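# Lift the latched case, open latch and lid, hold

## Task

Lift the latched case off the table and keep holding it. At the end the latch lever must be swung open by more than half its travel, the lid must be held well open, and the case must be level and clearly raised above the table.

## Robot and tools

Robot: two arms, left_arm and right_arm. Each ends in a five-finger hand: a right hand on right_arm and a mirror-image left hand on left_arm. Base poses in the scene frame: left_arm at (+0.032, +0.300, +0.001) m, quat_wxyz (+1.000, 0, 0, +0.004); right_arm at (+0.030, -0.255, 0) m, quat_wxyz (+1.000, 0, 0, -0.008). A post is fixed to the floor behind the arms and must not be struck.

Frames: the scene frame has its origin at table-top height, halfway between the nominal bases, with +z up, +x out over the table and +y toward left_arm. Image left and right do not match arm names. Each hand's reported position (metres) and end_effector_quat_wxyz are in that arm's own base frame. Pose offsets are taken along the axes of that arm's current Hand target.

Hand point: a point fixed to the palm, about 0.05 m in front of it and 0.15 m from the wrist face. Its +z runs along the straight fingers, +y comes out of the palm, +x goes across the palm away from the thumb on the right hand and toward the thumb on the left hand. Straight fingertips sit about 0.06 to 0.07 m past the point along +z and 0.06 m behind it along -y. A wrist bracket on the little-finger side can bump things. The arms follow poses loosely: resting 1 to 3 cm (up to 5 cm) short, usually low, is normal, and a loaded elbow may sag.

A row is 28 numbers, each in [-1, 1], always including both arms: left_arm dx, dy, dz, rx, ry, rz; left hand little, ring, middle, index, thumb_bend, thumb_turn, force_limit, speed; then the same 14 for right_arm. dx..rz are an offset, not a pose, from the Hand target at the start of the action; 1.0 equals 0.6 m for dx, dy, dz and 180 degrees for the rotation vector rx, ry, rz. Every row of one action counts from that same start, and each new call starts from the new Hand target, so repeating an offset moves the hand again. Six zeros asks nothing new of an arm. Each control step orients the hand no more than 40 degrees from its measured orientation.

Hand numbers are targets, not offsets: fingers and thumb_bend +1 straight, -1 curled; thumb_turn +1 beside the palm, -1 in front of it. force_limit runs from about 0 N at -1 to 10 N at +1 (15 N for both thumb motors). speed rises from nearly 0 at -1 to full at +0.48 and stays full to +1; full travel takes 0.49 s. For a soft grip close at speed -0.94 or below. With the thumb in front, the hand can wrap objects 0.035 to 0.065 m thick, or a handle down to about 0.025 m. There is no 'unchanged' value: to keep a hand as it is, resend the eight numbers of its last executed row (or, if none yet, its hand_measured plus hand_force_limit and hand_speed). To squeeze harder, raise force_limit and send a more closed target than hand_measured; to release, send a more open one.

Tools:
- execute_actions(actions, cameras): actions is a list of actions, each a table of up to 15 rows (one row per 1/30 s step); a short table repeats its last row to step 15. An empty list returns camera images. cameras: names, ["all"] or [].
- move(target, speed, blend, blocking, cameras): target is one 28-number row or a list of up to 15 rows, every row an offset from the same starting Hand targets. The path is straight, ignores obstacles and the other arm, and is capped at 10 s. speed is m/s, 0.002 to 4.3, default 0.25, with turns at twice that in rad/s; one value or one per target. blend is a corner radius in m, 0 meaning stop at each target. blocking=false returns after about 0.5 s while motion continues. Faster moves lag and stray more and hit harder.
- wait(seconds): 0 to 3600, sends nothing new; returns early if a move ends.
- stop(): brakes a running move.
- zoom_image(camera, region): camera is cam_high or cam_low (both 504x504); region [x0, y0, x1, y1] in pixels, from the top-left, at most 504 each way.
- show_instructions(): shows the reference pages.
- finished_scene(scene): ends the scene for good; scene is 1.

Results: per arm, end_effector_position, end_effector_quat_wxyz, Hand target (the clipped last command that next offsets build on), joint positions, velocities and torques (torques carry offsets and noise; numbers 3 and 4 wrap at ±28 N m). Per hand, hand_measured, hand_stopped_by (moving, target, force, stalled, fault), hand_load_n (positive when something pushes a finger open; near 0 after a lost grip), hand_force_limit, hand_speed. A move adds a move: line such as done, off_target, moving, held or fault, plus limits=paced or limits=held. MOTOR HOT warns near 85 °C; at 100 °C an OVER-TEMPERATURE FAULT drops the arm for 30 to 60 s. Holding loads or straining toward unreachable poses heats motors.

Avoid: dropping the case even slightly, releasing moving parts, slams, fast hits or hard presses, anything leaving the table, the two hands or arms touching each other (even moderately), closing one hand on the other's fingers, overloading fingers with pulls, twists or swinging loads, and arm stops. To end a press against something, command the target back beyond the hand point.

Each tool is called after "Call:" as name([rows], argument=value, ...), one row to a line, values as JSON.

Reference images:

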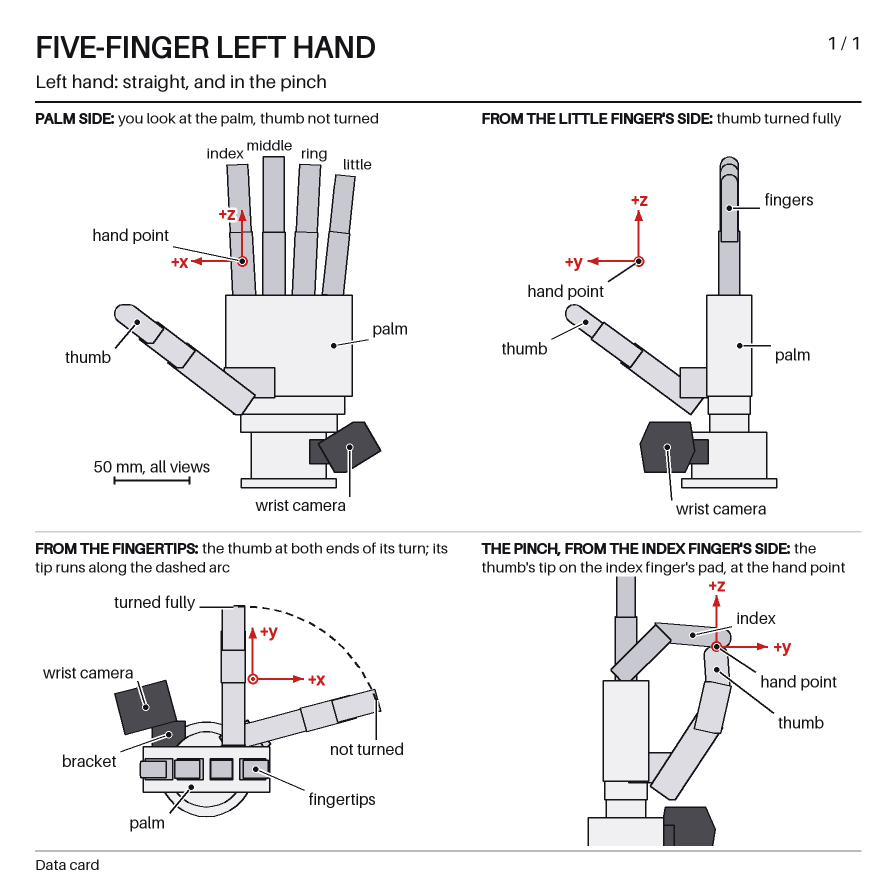

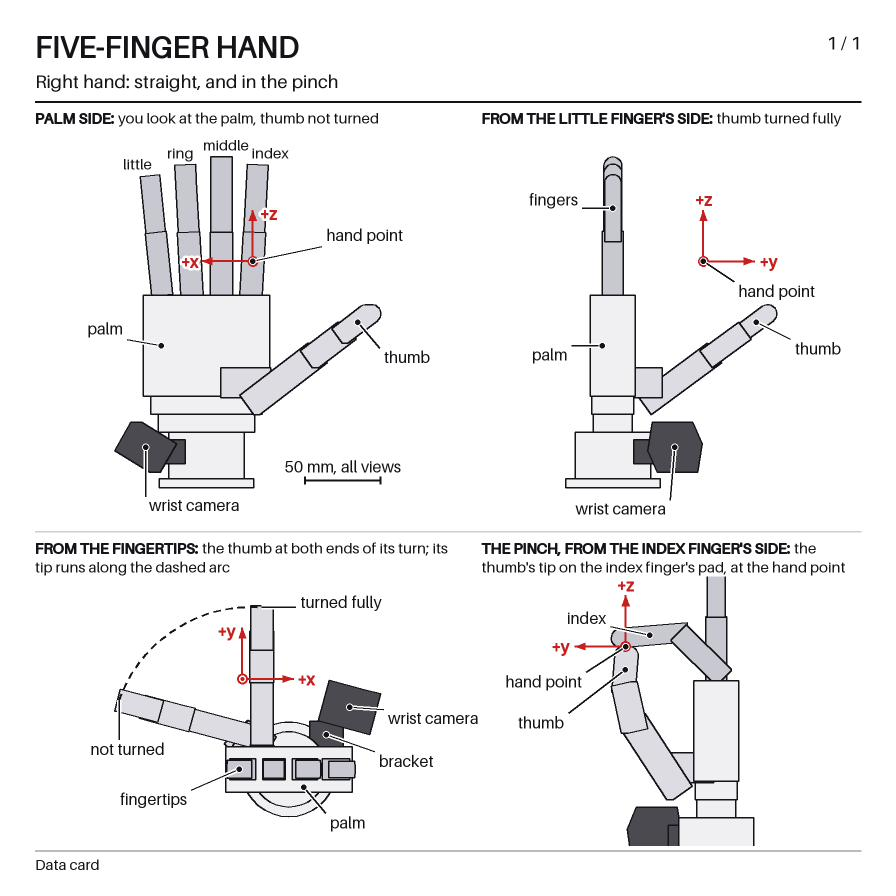

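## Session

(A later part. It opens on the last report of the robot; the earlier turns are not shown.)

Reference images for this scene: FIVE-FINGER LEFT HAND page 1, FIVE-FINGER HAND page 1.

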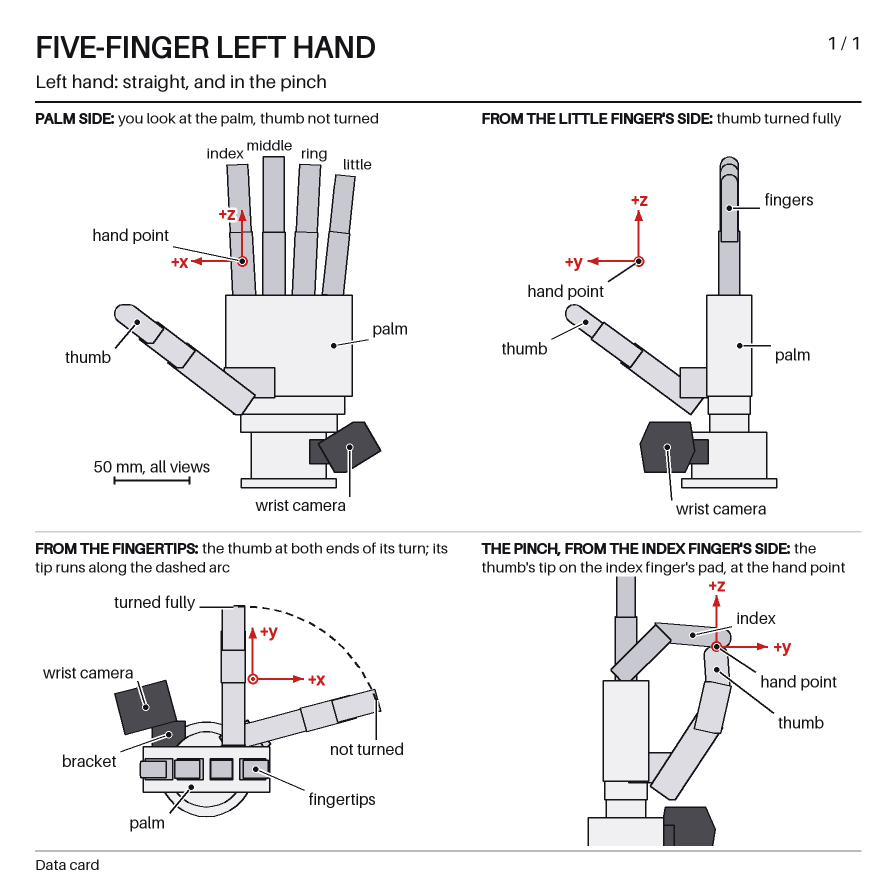

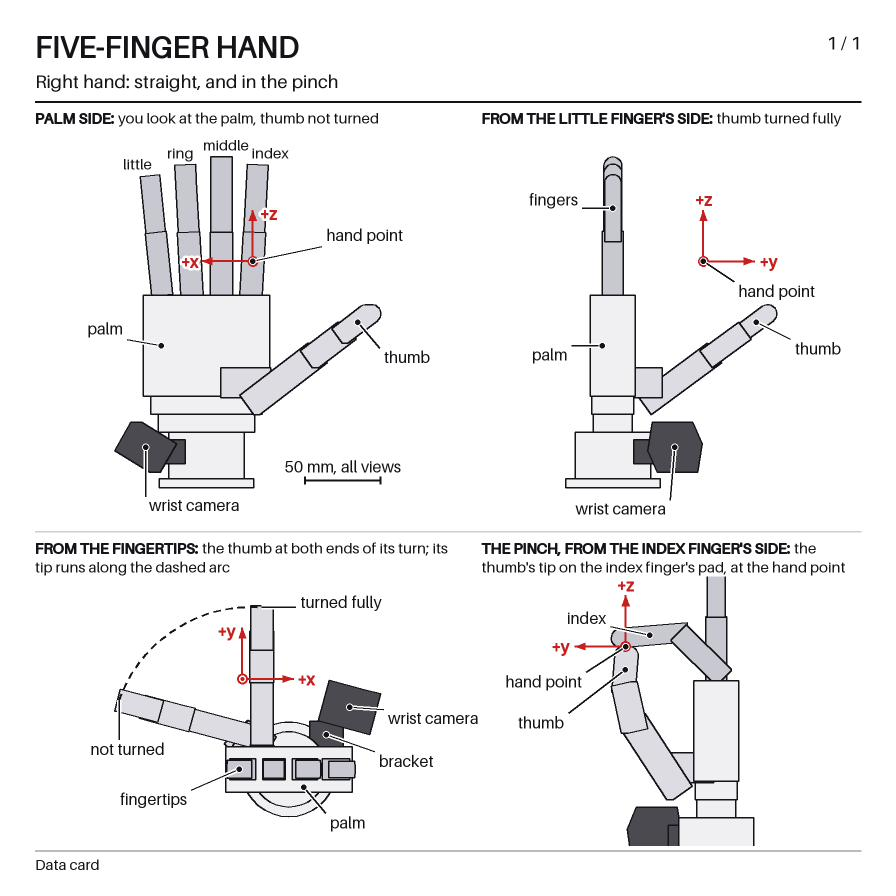

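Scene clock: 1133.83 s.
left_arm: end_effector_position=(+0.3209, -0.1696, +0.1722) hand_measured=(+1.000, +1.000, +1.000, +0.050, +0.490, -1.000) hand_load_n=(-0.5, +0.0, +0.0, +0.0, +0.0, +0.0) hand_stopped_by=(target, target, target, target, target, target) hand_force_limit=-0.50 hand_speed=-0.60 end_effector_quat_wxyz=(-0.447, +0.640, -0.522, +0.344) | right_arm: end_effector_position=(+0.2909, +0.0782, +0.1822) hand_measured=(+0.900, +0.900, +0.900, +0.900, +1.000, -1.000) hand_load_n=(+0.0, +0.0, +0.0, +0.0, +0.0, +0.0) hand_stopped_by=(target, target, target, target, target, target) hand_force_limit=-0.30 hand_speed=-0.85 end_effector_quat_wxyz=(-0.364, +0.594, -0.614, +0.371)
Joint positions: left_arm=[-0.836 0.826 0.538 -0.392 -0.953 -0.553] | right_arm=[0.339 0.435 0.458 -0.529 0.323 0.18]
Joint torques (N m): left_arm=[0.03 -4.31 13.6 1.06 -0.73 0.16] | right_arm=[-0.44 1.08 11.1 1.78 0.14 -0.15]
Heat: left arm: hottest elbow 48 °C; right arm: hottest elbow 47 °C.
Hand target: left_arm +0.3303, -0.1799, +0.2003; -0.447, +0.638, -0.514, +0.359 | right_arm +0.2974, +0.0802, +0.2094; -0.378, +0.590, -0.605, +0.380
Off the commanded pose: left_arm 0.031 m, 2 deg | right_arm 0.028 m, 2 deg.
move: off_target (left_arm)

Call:
move(target=[0.1282,0.1335,0.0737,0,0,0,1,1,1,0.05,0.49,-1,-0.5,-0.6,0,0,0,0,0,0,0.9,0.9,0.9,0.9,1,-1,-0.3,-0.85], speed=0.2, cameras=["cam_low","cam_high"])

Call:
zoom_image(camera="cam_low", region=[205, 230, 265, 290])

Call:
zoom_image(camera="cam_high", region=[265, 215, 335, 285])

Scene clock: 1137.30 s.
left_arm: end_effector_position=(+0.3460, -0.2309, +0.0848) hand_measured=(+1.000, +1.000, +1.000, +0.050, +0.490, -1.000) hand_load_n=(+0.0, +0.0, -0.5, +0.0, +0.0, +0.5) hand_stopped_by=(target, target, target, target, target, target) hand_force_limit=-0.50 hand_speed=-0.60 end_effector_quat_wxyz=(-0.455, +0.630, -0.537, +0.328) | right_arm: end_effector_position=(+0.2909, +0.0782, +0.1822) hand_measured=(+0.900, +0.900, +0.900, +0.900, +1.000, -1.000) hand_load_n=(+0.0, +0.0, +0.0, +0.0, +0.0, +0.0) hand_stopped_by=(target, target, target, target, target, target) hand_force_limit=-0.30 hand_speed=-0.85 end_effector_quat_wxyz=(-0.364, +0.594, -0.614, +0.371)
Joint positions: left_arm=[-0.914 1.231 0.54 -0.086 -1.015 -0.614] | right_arm=[0.339 0.435 0.458 -0.529 0.323 0.18]
Joint torques (N m): left_arm=[-0.15 -8.64 11.15 1.87 -0.8 -0.15] | right_arm=[-0.5 1.14 11.11 1.78 0.14 -0.14]
Heat: left arm: hottest elbow 48 °C; right arm: hottest elbow 47 °C.
Hand target: left_arm +0.3605, -0.2519, +0.1098; -0.447, +0.638, -0.514, +0.359 | right_arm +0.2974, +0.0802, +0.2094; -0.378, +0.590, -0.605, +0.380
Off the commanded pose: left_arm 0.036 m, 5 deg | right_arm 0.028 m, 2 deg.
move: off_target (left_arm)

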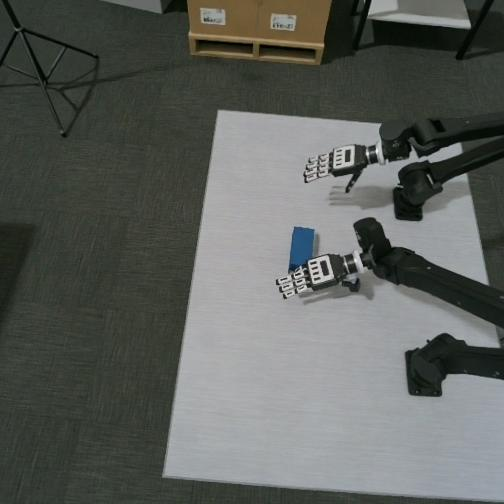

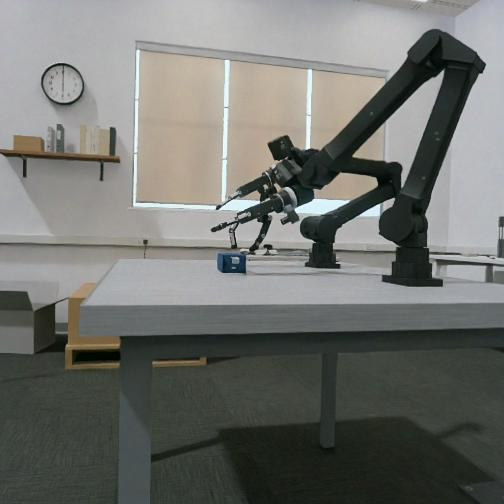

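Scaled by 8.400.

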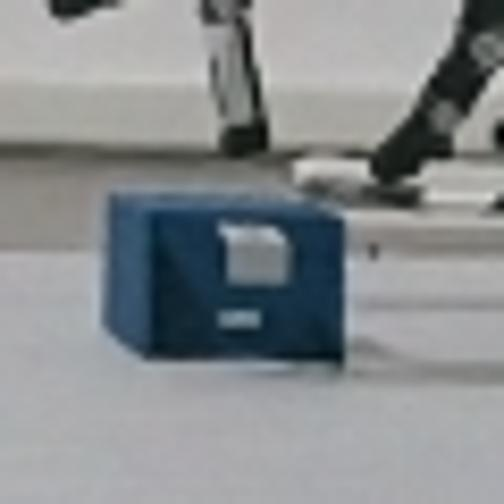

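Scaled by 7.200.

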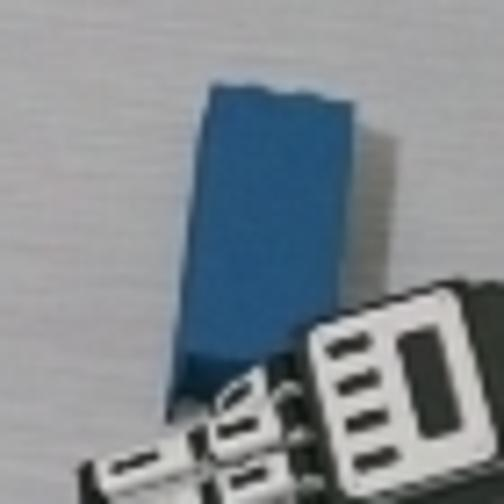

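Call:
move(target=[0.0418,-0.0022,0.0203,0,0,0,1,1,1,0.05,0.49,-1,-0.5,-0.6,0,0,0,0,0,0,0.9,0.9,0.9,0.9,1,-1,-0.3,-0.85], speed=0.1, cameras=["cam_low","cam_high"])

Call:
zoom_image(camera="cam_low", region=[205, 230, 265, 290])

Scene clock: 1140.67 s.
left_arm: end_effector_position=(+0.3647, -0.2549, +0.0882) hand_measured=(+1.000, +1.000, +1.000, +0.050, +0.490, -1.000) hand_load_n=(+0.0, +0.0, +0.0, +0.0, +0.0, +0.0) hand_stopped_by=(target, target, target, target, target, target) hand_force_limit=-0.50 hand_speed=-0.60 end_effector_quat_wxyz=(-0.454, +0.631, -0.532, +0.335) | right_arm: end_effector_position=(+0.2909, +0.0782, +0.1822) hand_measured=(+0.900, +0.900, +0.900, +0.900, +1.000, -1.000) hand_load_n=(+0.0, +0.0, +0.0, +0.0, +0.0, +0.0) hand_stopped_by=(target, target, target, target, target, target) hand_force_limit=-0.30 hand_speed=-0.85 end_effector_quat_wxyz=(-0.364, +0.594, -0.614, +0.371)
Joint positions: left_arm=[-0.914 1.31 0.609 -0.061 -1.017 -0.616] | right_arm=[0.339 0.435 0.458 -0.529 0.323 0.18]
Joint torques (N m): left_arm=[-0.09 -8.88 10.7 1.87 -0.72 -0.12] | right_arm=[-0.5 1.08 11.1 1.78 0.15 -0.15]
Heat: left arm: hottest elbow 48 °C; right arm: hottest elbow 47 °C.
Hand target: left_arm +0.3775, -0.2739, +0.1070; -0.447, +0.638, -0.514, +0.360 | right_arm +0.2974, +0.0802, +0.2094; -0.378, +0.590, -0.605, +0.380
Off the commanded pose: left_arm 0.029 m, 4 deg | right_arm 0.028 m, 2 deg.
move: off_target (left_arm)

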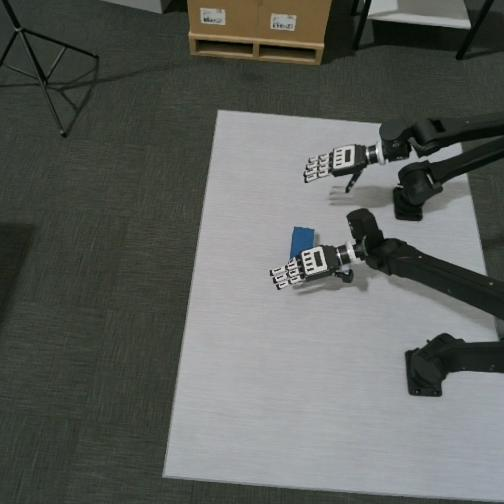

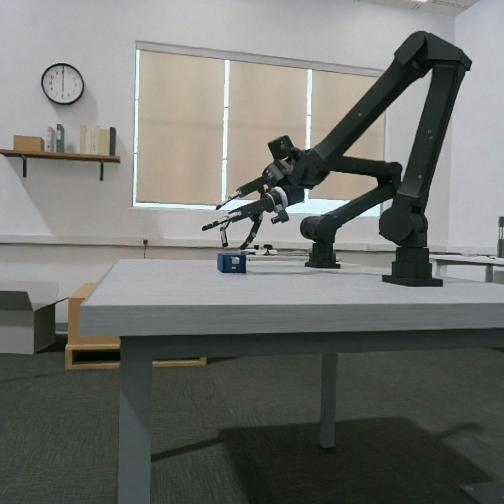

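Scaled by 8.400.

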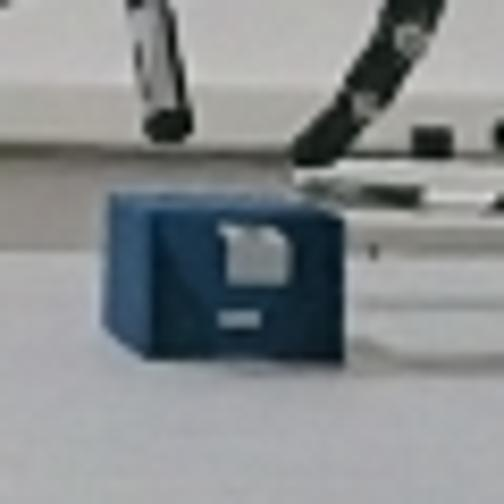

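Call:
move(target=[-0.0437,0.0838,0.0085,0,0,0,1,1,1,0.05,0.49,-1,-0.5,-0.6,0,0,0,0,0,0,0.9,0.9,0.9,0.9,1,-1,-0.3,-0.85], speed=0.08, cameras=["cam_low","cam_high"])

Call:
zoom_image(camera="cam_low", region=[205, 230, 265, 290])

Call:
zoom_image(camera="cam_high", region=[265, 215, 335, 285])

Scene clock: 1143.57 s.
left_arm: end_effector_position=(+0.3597, -0.2484, +0.0592) hand_measured=(+1.000, +1.000, +1.000, +0.050, +0.490, -1.000) hand_load_n=(+0.0, +0.0, +0.0, +0.0, +0.0, +0.0) hand_stopped_by=(target, target, target, target, target, target) hand_force_limit=-0.50 hand_speed=-0.60 end_effector_quat_wxyz=(-0.450, +0.635, -0.519, +0.354) | right_arm: end_effector_position=(+0.2909, +0.0782, +0.1822) hand_measured=(+0.900, +0.900, +0.900, +0.900, +1.000, -1.000) hand_load_n=(+0.0, +0.0, +0.0, +0.0, +0.0, +0.0) hand_stopped_by=(target, target, target, target, target, target) hand_force_limit=-0.30 hand_speed=-0.85 end_effector_quat_wxyz=(-0.364, +0.594, -0.614, +0.371)
Joint positions: left_arm=[-0.914 1.36 0.525 0.121 -1.017 -0.616] | right_arm=[0.339 0.435 0.458 -0.529 0.323 0.18]
Joint torques (N m): left_arm=[-0.03 -8.7 6.38 1.89 -0.67 -0.12] | right_arm=[-0.5 1.08 11.08 1.78 0.15 -0.14]
Heat: left arm: hottest elbow 48 °C; right arm: hottest elbow 47 °C.
Hand target: left_arm +0.3597, -0.2508, +0.0579; -0.447, +0.638, -0.514, +0.359 | right_arm +0.2974, +0.0802, +0.2094; -0.378, +0.590, -0.605, +0.380
Off the commanded pose: left_arm 0.003 m, 1 deg | right_arm 0.028 m, 2 deg.
move: done

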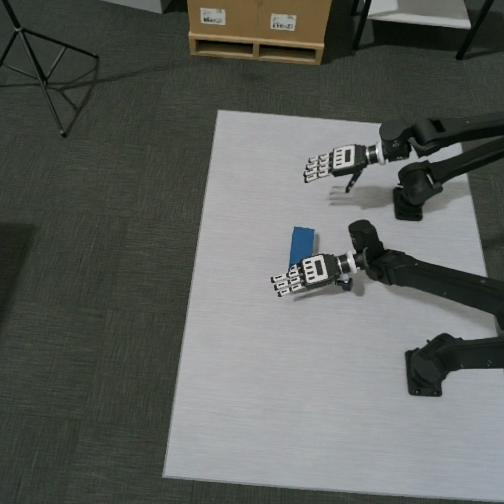

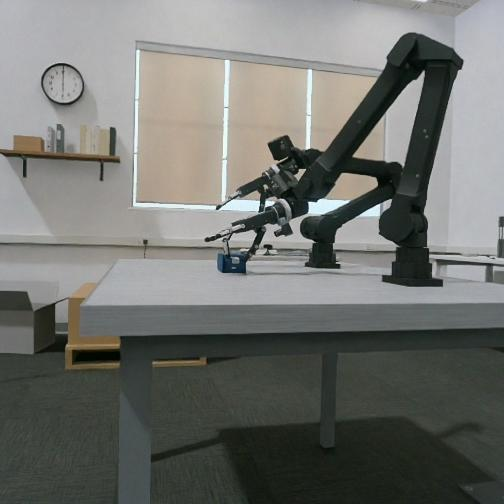

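Scaled by 8.400.

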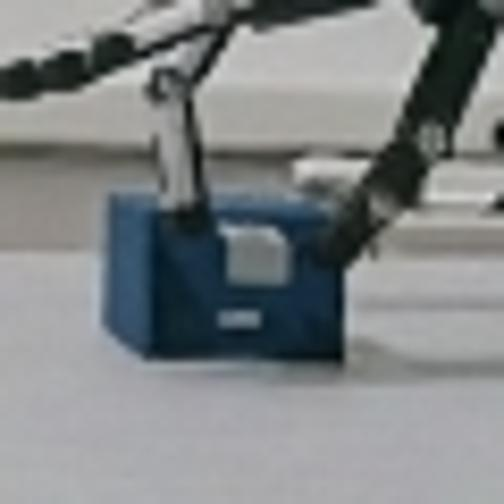

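Scaled by 7.200.

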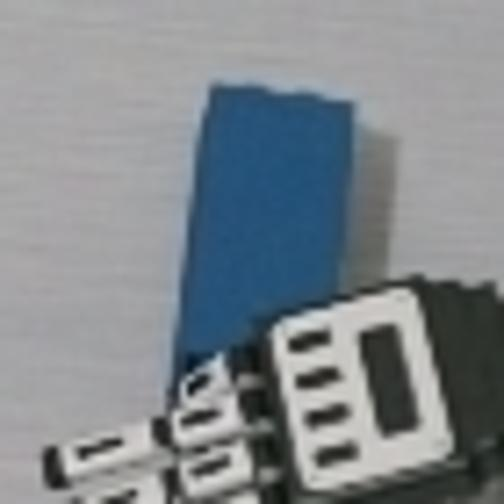

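Call:
move(target=[0.0,0.0165,0.006,0,0,0,1,1,1,0.05,0.49,-1,-0.5,-0.6,0,0,0,0,0,0,0.9,0.9,0.9,0.9,1,-1,-0.3,-0.85], speed=0.08, cameras=["cam_low","cam_high"])

Call:
zoom_image(camera="cam_low", region=[205, 230, 265, 290])

Scene clock: 1145.93 s.
left_arm: end_effector_position=(+0.3600, -0.2488, +0.0485) hand_measured=(+1.000, +1.000, +1.000, +0.050, +0.490, -1.000) hand_load_n=(+0.0, +0.0, -0.5, +0.0, +0.0, +0.0) hand_stopped_by=(target, target, target, target, target, target) hand_force_limit=-0.50 hand_speed=-0.60 end_effector_quat_wxyz=(-0.450, +0.635, -0.519, +0.353) | right_arm: end_effector_position=(+0.2909, +0.0782, +0.1822) hand_measured=(+0.900, +0.900, +0.900, +0.900, +1.000, -1.000) hand_load_n=(+0.0, +0.0, +0.0, +0.0, +0.0, +0.0) hand_stopped_by=(target, target, target, target, target, target) hand_force_limit=-0.30 hand_speed=-0.85 end_effector_quat_wxyz=(-0.364, +0.594, -0.614, +0.371)
Joint positions: left_arm=[-0.914 1.394 0.515 0.164 -1.017 -0.616] | right_arm=[0.339 0.435 0.458 -0.529 0.323 0.18]
Joint torques (N m): left_arm=[-0.03 -9 6.04 1.92 -0.67 -0.12] | right_arm=[-0.5 1.08 11.11 1.78 0.15 -0.14]
Heat: left arm: hottest elbow 48 °C; right arm: hottest elbow 48 °C.
Hand target: left_arm +0.3597, -0.2507, +0.0473; -0.447, +0.638, -0.514, +0.359 | right_arm +0.2974, +0.0802, +0.2094; -0.378, +0.590, -0.605, +0.380
Off the commanded pose: left_arm 0.002 m, 1 deg | right_arm 0.028 m, 2 deg.
move: done

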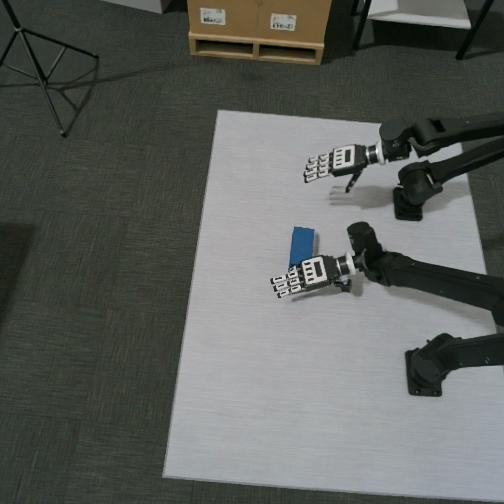

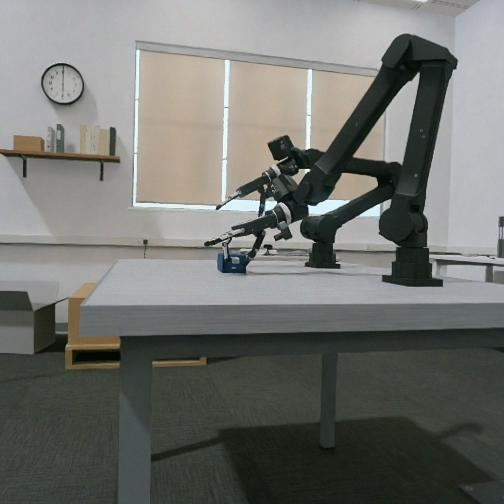

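Scaled by 8.400.

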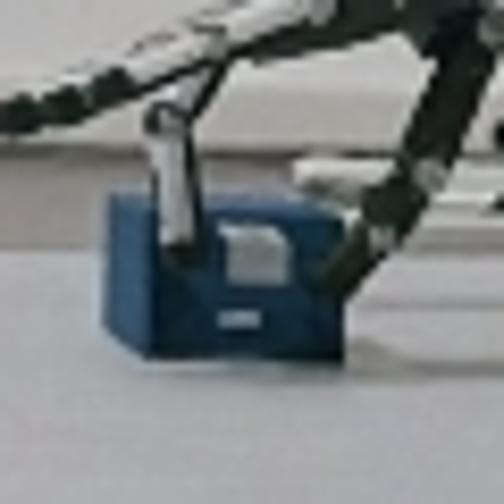

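Call:
execute_actions([
  [[0,0,0,0,0,0,1,1,1,0.0,0.35,-1,-0.6,-0.85,0,0,0,0,0,0,0.9,0.9,0.9,0.9,1,-1,-0.3,-0.85]],
  [[0,0,0,0,0,0,1,1,1,-0.3,0.1,-1,-0.6,-0.92,0,0,0,0,0,0,0.9,0.9,0.9,0.9,1,-1,-0.3,-0.85]],
  [[0,0,0,0,0,0,1,1,1,-0.3,0.1,-1,-0.6,-0.92,0,0,0,0,0,0,0.9,0.9,0.9,0.9,1,-1,-0.3,-0.85]],
])

Call:
wait(seconds=1.5, cameras=["cam_low","cam_high"])

Call:
zoom_image(camera="cam_low", region=[205, 230, 265, 290])

Scene clock: 1149.53 s.
left_arm: end_effector_position=(+0.3600, -0.2488, +0.0485) hand_measured=(+1.000, +1.000, +1.000, -0.096, +0.330, -1.000) hand_load_n=(+0.0, +0.0, +0.0, +3.5, +3.5, +0.0) hand_stopped_by=(target, target, target, force, force, target) hand_force_limit=-0.60 hand_speed=-0.92 end_effector_quat_wxyz=(-0.450, +0.635, -0.519, +0.353) | right_arm: end_effector_position=(+0.2909, +0.0782, +0.1822) hand_measured=(+0.900, +0.900, +0.900, +0.900, +1.000, -1.000) hand_load_n=(+0.0, +0.0, +0.0, -0.5, +0.0, +0.0) hand_stopped_by=(target, target, target, target, target, target) hand_force_limit=-0.30 hand_speed=-0.85 end_effector_quat_wxyz=(-0.364, +0.594, -0.614, +0.371)
Joint positions: left_arm=[-0.914 1.394 0.515 0.164 -1.017 -0.616] | right_arm=[0.339 0.435 0.458 -0.529 0.323 0.18]
Joint torques (N m): left_arm=[-0.03 -9 6.02 1.92 -0.67 -0.12] | right_arm=[-0.44 1.08 11.1 1.78 0.15 -0.15]
Heat: left arm: hottest elbow 47 °C; right arm: hottest elbow 48 °C.
Hand target: left_arm +0.3597, -0.2507, +0.0473; -0.447, +0.638, -0.514, +0.359 | right_arm +0.2974, +0.0802, +0.2094; -0.378, +0.590, -0.605, +0.380
Off the commanded pose: left_arm 0.002 m, 1 deg | right_arm 0.028 m, 2 deg.

Scene clock: 1151.03 s.
left_arm: end_effector_position=(+0.3600, -0.2488, +0.0485) hand_measured=(+1.000, +1.000, +1.000, -0.096, +0.330, -1.000) hand_load_n=(+0.0, -0.5, +0.0, +3.5, +3.0, +0.0) hand_stopped_by=(target, target, target, force, force, target) hand_force_limit=-0.60 hand_speed=-0.92 end_effector_quat_wxyz=(-0.450, +0.635, -0.519, +0.353) | right_arm: end_effector_position=(+0.2909, +0.0782, +0.1822) hand_measured=(+0.900, +0.900, +0.900, +0.900, +1.000, -1.000) hand_load_n=(+0.0, -0.5, +0.0, +0.0, +0.0, +0.0) hand_stopped_by=(target, target, target, target, target, target) hand_force_limit=-0.30 hand_speed=-0.85 end_effector_quat_wxyz=(-0.364, +0.594, -0.614, +0.371)
Joint positions: left_arm=[-0.914 1.394 0.515 0.164 -1.017 -0.616] | right_arm=[0.339 0.435 0.458 -0.529 0.323 0.18]
Joint torques (N m): left_arm=[0.03 -9 6.02 1.91 -0.66 -0.12] | right_arm=[-0.5 1.08 11.1 1.77 0.15 -0.15]
Heat: left arm: hottest elbow 47 °C; right arm: hottest elbow 48 °C.
Hand target: left_arm +0.3597, -0.2507, +0.0473; -0.447, +0.638, -0.514, +0.359 | right_arm +0.2974, +0.0802, +0.2094; -0.378, +0.590, -0.605, +0.380
Off the commanded pose: left_arm 0.002 m, 1 deg | right_arm 0.028 m, 2 deg.
wait: 1.50 s; at rest by 0.17 s

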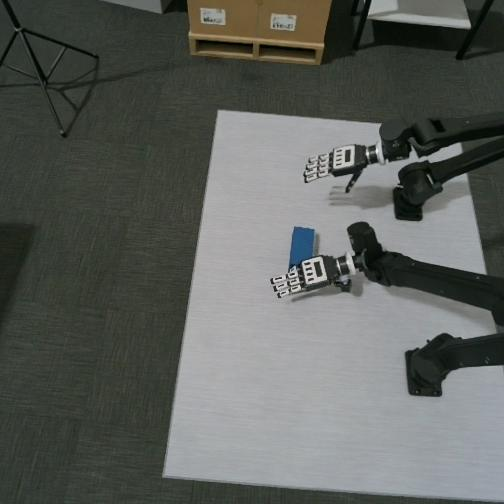

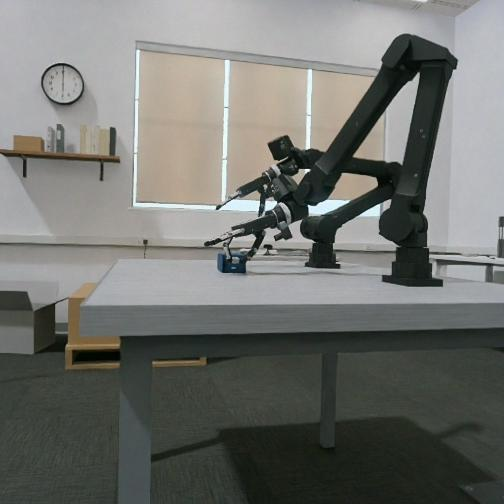

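Scaled by 8.400.

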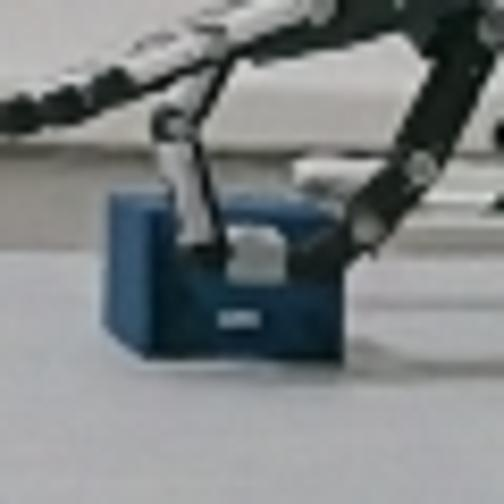

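Call:
execute_actions([
  [[0,0,0,0,0,0,1,1,1,-0.4,0.0,-1,0.1,-0.9,0,0,0,0,0,0,0.9,0.9,0.9,0.9,1,-1,-0.3,-0.85]],
  [[0,0,0,0,0,0,1,1,1,-0.4,0.0,-1,0.1,-0.9,0,0,0,0,0,0,0.9,0.9,0.9,0.9,1,-1,-0.3,-0.85]],
])

Call:
move(target=[0.0098,-0.0855,-0.0333,0,0,0,1,1,1,-0.4,0.0,-1,0.1,-0.9,0,0,0,0,0,0,0.9,0.9,0.9,0.9,1,-1,-0.3,-0.85], speed=0.06, cameras=["cam_low","cam_high"])

Call:
zoom_image(camera="cam_low", region=[205, 220, 265, 280])

Call:
zoom_image(camera="cam_high", region=[265, 215, 335, 285])

Scene clock: 1154.83 s.
left_arm: end_effector_position=(+0.3600, -0.2488, +0.0485) hand_measured=(+1.000, +1.000, +1.000, -0.102, +0.306, -1.000) hand_load_n=(+0.0, +0.0, +0.0, +10.5, +8.0, +0.0) hand_stopped_by=(target, target, target, force, force, target) hand_force_limit=0.10 hand_speed=-0.90 end_effector_quat_wxyz=(-0.450, +0.635, -0.519, +0.353) | right_arm: end_effector_position=(+0.2909, +0.0782, +0.1822) hand_measured=(+0.900, +0.900, +0.900, +0.900, +1.000, -1.000) hand_load_n=(+0.0, +0.0, +0.0, +0.0, +0.0, +0.0) hand_stopped_by=(target, target, target, target, target, target) hand_force_limit=-0.30 hand_speed=-0.85 end_effector_quat_wxyz=(-0.364, +0.594, -0.614, +0.371)
Joint positions: left_arm=[-0.914 1.394 0.515 0.164 -1.017 -0.616] | right_arm=[0.339 0.435 0.458 -0.529 0.323 0.18]
Joint torques (N m): left_arm=[-0.03 -9.05 6.02 1.91 -0.67 -0.12] | right_arm=[-0.44 1.08 11.11 1.78 0.15 -0.15]
Heat: left arm: hottest elbow 47 °C; right arm: hottest elbow 48 °C.
Hand target: left_arm +0.3597, -0.2507, +0.0473; -0.447, +0.638, -0.514, +0.359 | right_arm +0.2974, +0.0802, +0.2094; -0.378, +0.590, -0.605, +0.380
Off the commanded pose: left_arm 0.002 m, 1 deg | right_arm 0.028 m, 2 deg.

Scene clock: 1156.20 s.
left_arm: end_effector_position=(+0.3492, -0.2383, +0.0793) hand_measured=(+1.000, +1.000, +1.000, -0.102, +0.306, -1.000) hand_load_n=(+0.0, +0.0, +0.0, +8.0, +6.0, +0.0) hand_stopped_by=(target, target, target, force, force, target) hand_force_limit=0.10 hand_speed=-0.90 end_effector_quat_wxyz=(-0.454, +0.632, -0.531, +0.336) | right_arm: end_effector_position=(+0.2909, +0.0782, +0.1822) hand_measured=(+0.900, +0.900, +0.900, +0.900, +1.000, -1.000) hand_load_n=(+0.0, +0.0, +0.0, +0.0, +0.0, +0.0) hand_stopped_by=(target, target, target, target, target, target) hand_force_limit=-0.30 hand_speed=-0.85 end_effector_quat_wxyz=(-0.364, +0.594, -0.614, +0.371)
Joint positions: left_arm=[-0.921 1.266 0.541 -0.042 -1.022 -0.627] | right_arm=[0.339 0.435 0.458 -0.529 0.323 0.18]
Joint torques (N m): left_arm=[-0.44 -9.35 10.88 0.98 -0.85 -0.15] | right_arm=[-0.5 1.08 11.1 1.78 0.15 -0.15]
Heat: left arm: hottest elbow 47 °C; right arm: hottest elbow 48 °C.
Hand target: left_arm +0.3598, -0.2569, +0.1024; -0.447, +0.638, -0.514, +0.359 | right_arm +0.2974, +0.0802, +0.2094; -0.378, +0.590, -0.605, +0.380
Off the commanded pose: left_arm 0.031 m, 3 deg | right_arm 0.028 m, 2 deg.
move: off_target (left_arm)

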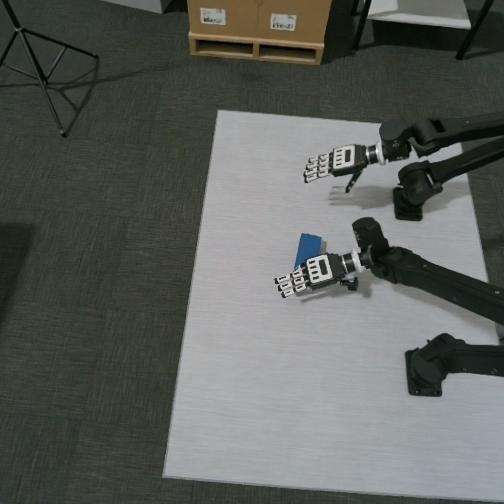

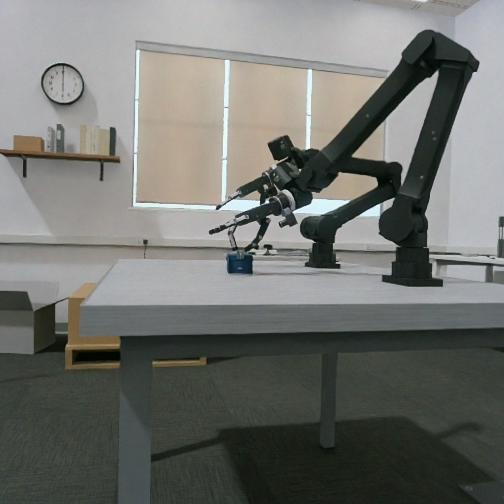

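Scaled by 8.400.

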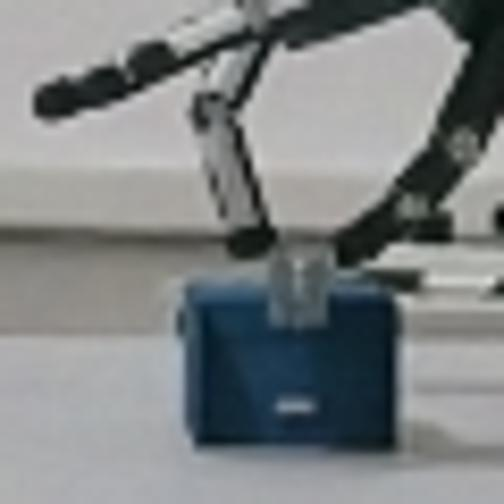

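Scaled by 7.200.

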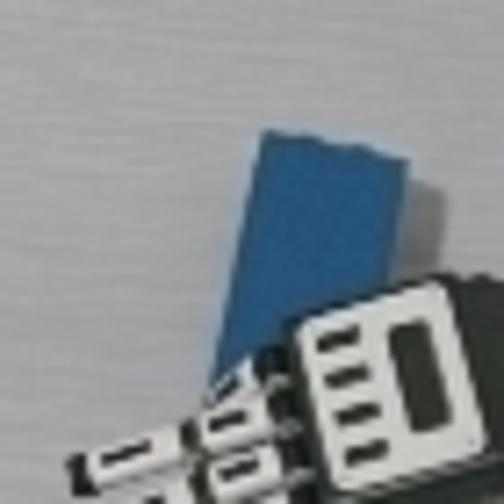

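Call:
move(target=[0.0475,-0.0412,-0.0333,0,0,0,1,1,1,-0.4,0.0,-1,0.1,-0.9,0,0,0,0,0,0,0.9,0.9,0.9,0.9,1,-1,-0.3,-0.85], speed=0.06, cameras=["cam_low","cam_high"])

Call:
zoom_image(camera="cam_low", region=[205, 220, 265, 280])

Call:
zoom_image(camera="cam_high", region=[265, 215, 335, 285])

Scene clock: 1160.83 s.
left_arm: end_effector_position=(+0.3459, -0.2679, +0.1088) hand_measured=(+1.000, +1.000, +1.000, -0.102, +0.306, -1.000) hand_load_n=(+0.0, -0.5, +0.0, +7.0, +5.0, +0.0) hand_stopped_by=(target, target, target, force, force, target) hand_force_limit=0.10 hand_speed=-0.90 end_effector_quat_wxyz=(-0.455, +0.631, -0.531, +0.336) | right_arm: end_effector_position=(+0.2909, +0.0782, +0.1822) hand_measured=(+0.900, +0.900, +0.900, +0.900, +1.000, -1.000) hand_load_n=(+0.0, -0.5, -0.5, +0.0, +0.0, +0.0) hand_stopped_by=(target, target, target, target, target, target) hand_force_limit=-0.30 hand_speed=-0.85 end_effector_quat_wxyz=(-0.364, +0.594, -0.614, +0.371)
Joint positions: left_arm=[-0.983 1.266 0.651 -0.224 -1.067 -0.709] | right_arm=[0.339 0.435 0.458 -0.529 0.323 0.18]
Joint torques (N m): left_arm=[-0.32 -9.52 11.69 0.9 -0.9 -0.17] | right_arm=[-0.5 1.08 11.1 1.78 0.15 -0.14]
Heat: left arm: hottest elbow 47 °C; right arm: hottest elbow 48 °C.
Hand target: left_arm +0.3558, -0.2871, +0.1325; -0.447, +0.638, -0.514, +0.360 | right_arm +0.2974, +0.0802, +0.2094; -0.378, +0.590, -0.605, +0.380
Off the commanded pose: left_arm 0.032 m, 3 deg | right_arm 0.028 m, 2 deg.
move: off_target (left_arm)

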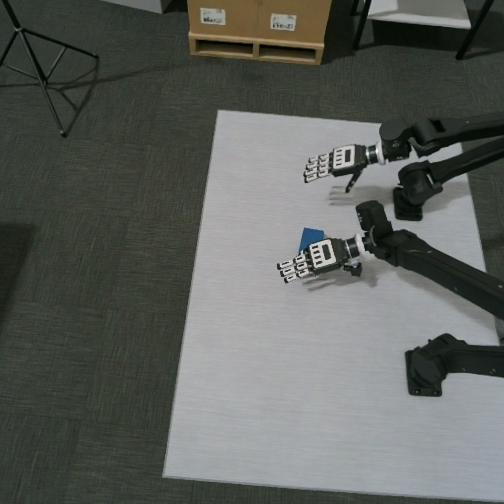

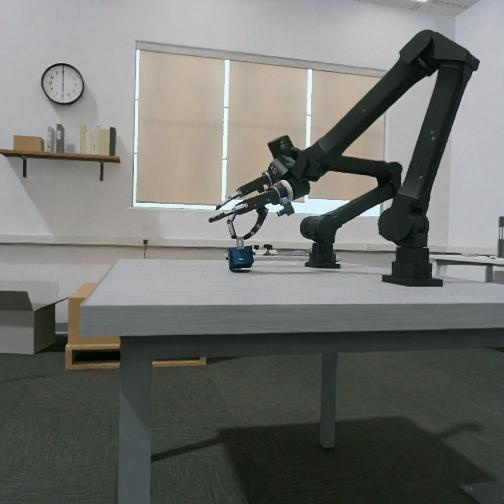

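Scaled by 8.400.

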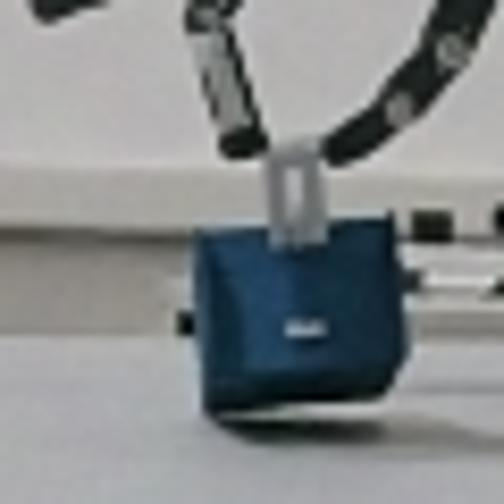

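Scaled by 7.200.

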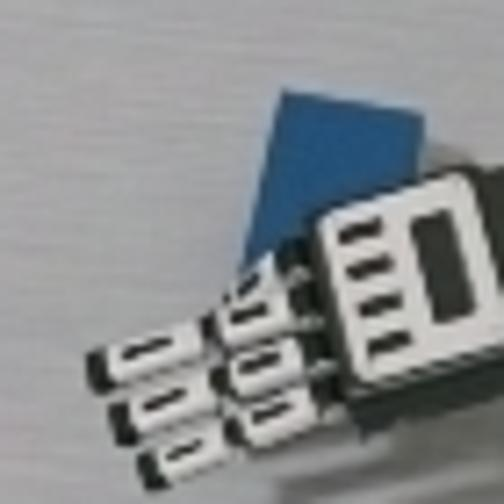

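Call:
zoom_image(camera="cam_low", region=[222, 235, 260, 273])

Call:
zoom_image(camera="cam_high", region=[290, 220, 340, 270])

Scaled by 13.263.

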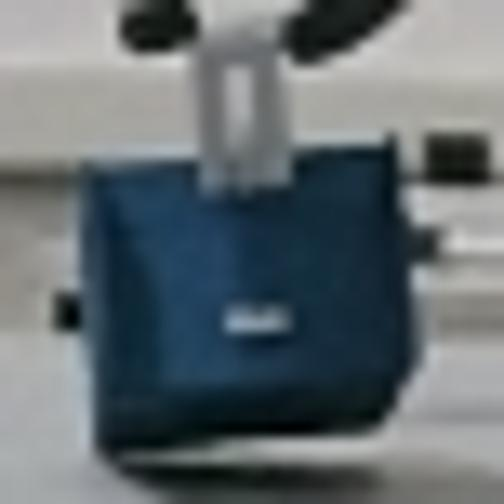

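Scaled by 10.080.

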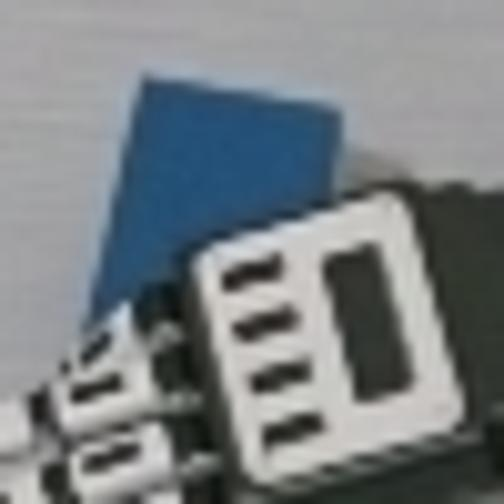

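Call:
move(target=[-0.0163,0.0537,0.0233,0,0,0,1,1,1,-0.4,0.0,-1,0.1,-0.9,0,0,0,0,0,0,0.9,0.9,0.9,0.9,1,-1,-0.3,-0.85], speed=0.05, cameras=["cam_low","cam_high"])

Call:
zoom_image(camera="cam_low", region=[215, 235, 255, 275])

Call:
zoom_image(camera="cam_high", region=[265, 215, 335, 285])

Scene clock: 1171.03 s.
left_arm: end_effector_position=(+0.3530, -0.2776, +0.0983) hand_measured=(+1.000, +1.000, +1.000, -0.102, +0.306, -1.000) hand_load_n=(+0.0, +0.0, +0.0, +3.5, +3.5, +0.0) hand_stopped_by=(target, target, target, force, force, target) hand_force_limit=0.10 hand_speed=-0.90 end_effector_quat_wxyz=(-0.446, +0.637, -0.517, +0.358) | right_arm: end_effector_position=(+0.2909, +0.0782, +0.1822) hand_measured=(+0.900, +0.900, +0.900, +0.900, +1.000, -1.000) hand_load_n=(+0.0, +0.0, +0.0, +0.0, +0.0, +0.0) hand_stopped_by=(target, target, target, target, target, target) hand_force_limit=-0.30 hand_speed=-0.85 end_effector_quat_wxyz=(-0.364, +0.594, -0.614, +0.371)
Joint positions: left_arm=[-0.98 1.309 0.63 -0.105 -1.06 -0.71] | right_arm=[0.339 0.435 0.458 -0.529 0.323 0.18]
Joint torques (N m): left_arm=[0.79 -9 7.39 1.88 -0.66 0.08] | right_arm=[-0.5 1.08 11.11 1.78 0.15 -0.15]
Heat: left arm: hottest elbow 47 °C; right arm: hottest elbow 49 °C.
Hand target: left_arm +0.3558, -0.2768, +0.0974; -0.447, +0.638, -0.514, +0.359 | right_arm +0.2974, +0.0802, +0.2094; -0.378, +0.590, -0.605, +0.380
Off the commanded pose: left_arm 0.003 m, 0 deg | right_arm 0.028 m, 2 deg.
move: done

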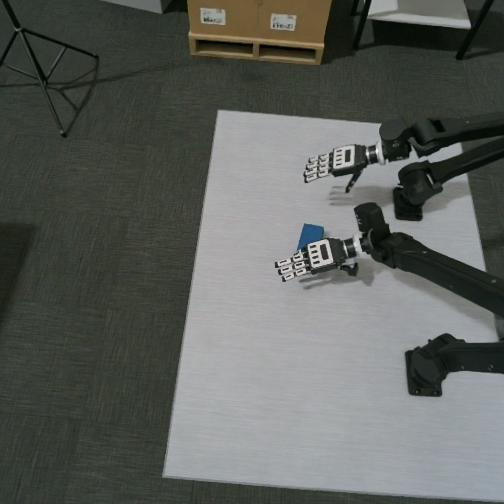

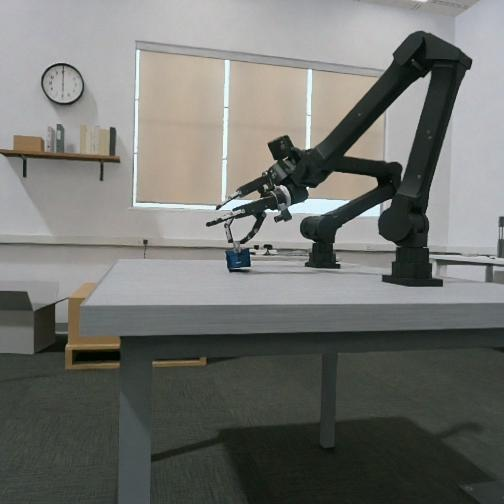

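Scaled by 12.600.

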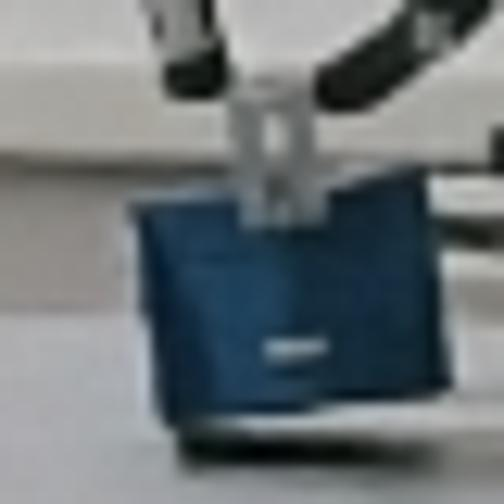

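Scaled by 7.200.

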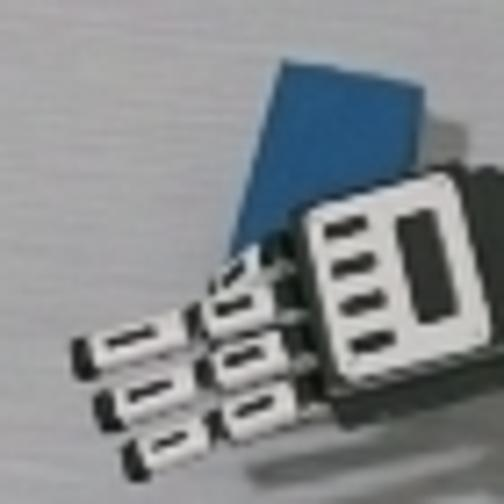

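Call:
move(target=[0.0,0.0251,0.0091,0,0,0,1,1,1,-0.4,0.0,-1,0.1,-0.9,0,0,0,0,0,0,0.9,0.9,0.9,0.9,1,-1,-0.3,-0.85], speed=0.05, cameras=["cam_low","cam_high"])

Call:
zoom_image(camera="cam_low", region=[215, 235, 255, 275])

Scene clock: 1172.87 s.
left_arm: end_effector_position=(+0.3537, -0.2786, +0.0838) hand_measured=(+1.000, +1.000, +1.000, -0.102, +0.306, -1.000) hand_load_n=(+0.0, +0.0, +0.0, +4.5, +3.5, -1.5) hand_stopped_by=(target, target, target, force, force, target) hand_force_limit=0.10 hand_speed=-0.90 end_effector_quat_wxyz=(-0.446, +0.637, -0.515, +0.360) | right_arm: end_effector_position=(+0.2909, +0.0782, +0.1822) hand_measured=(+0.900, +0.900, +0.900, +0.900, +1.000, -1.000) hand_load_n=(+0.0, +0.0, +0.0, +0.0, +0.5, +0.5) hand_stopped_by=(target, target, target, target, target, target) hand_force_limit=-0.30 hand_speed=-0.85 end_effector_quat_wxyz=(-0.364, +0.594, -0.614, +0.371)
Joint positions: left_arm=[-0.98 1.346 0.612 -0.045 -1.06 -0.71] | right_arm=[0.339 0.435 0.458 -0.529 0.323 0.18]
Joint torques (N m): left_arm=[0.79 -9.41 6.87 1.83 -0.65 0.07] | right_arm=[-0.5 1.08 11.1 1.78 0.15 -0.14]
Heat: left arm: hottest elbow 47 °C; right arm: hottest elbow 49 °C.
Hand target: left_arm +0.3557, -0.2769, +0.0813; -0.447, +0.638, -0.514, +0.359 | right_arm +0.2974, +0.0802, +0.2094; -0.378, +0.590, -0.605, +0.380
Off the commanded pose: left_arm 0.004 m, 0 deg | right_arm 0.028 m, 2 deg.
move: done

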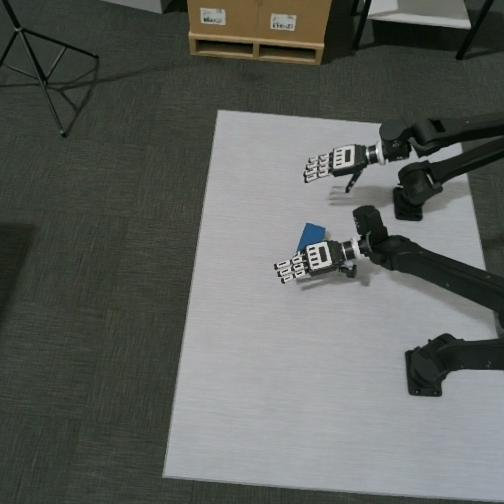

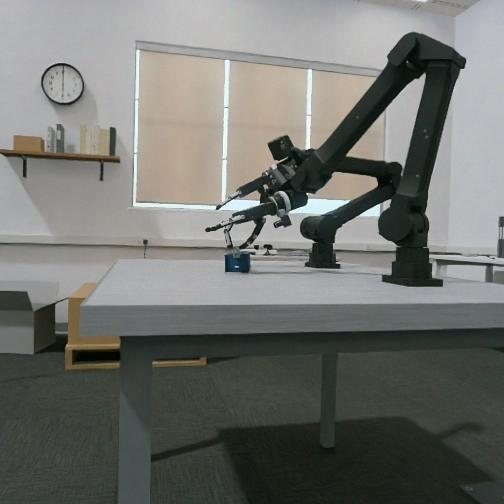

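Scaled by 12.600.

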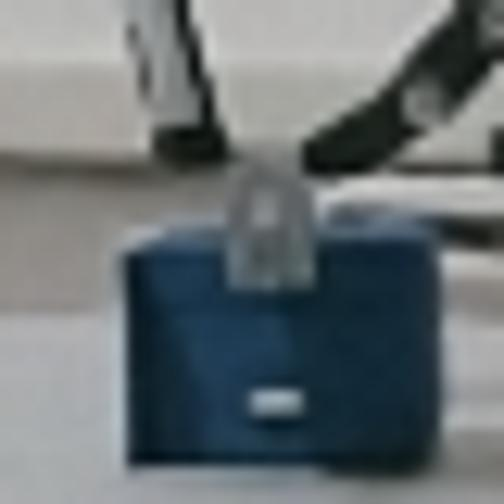

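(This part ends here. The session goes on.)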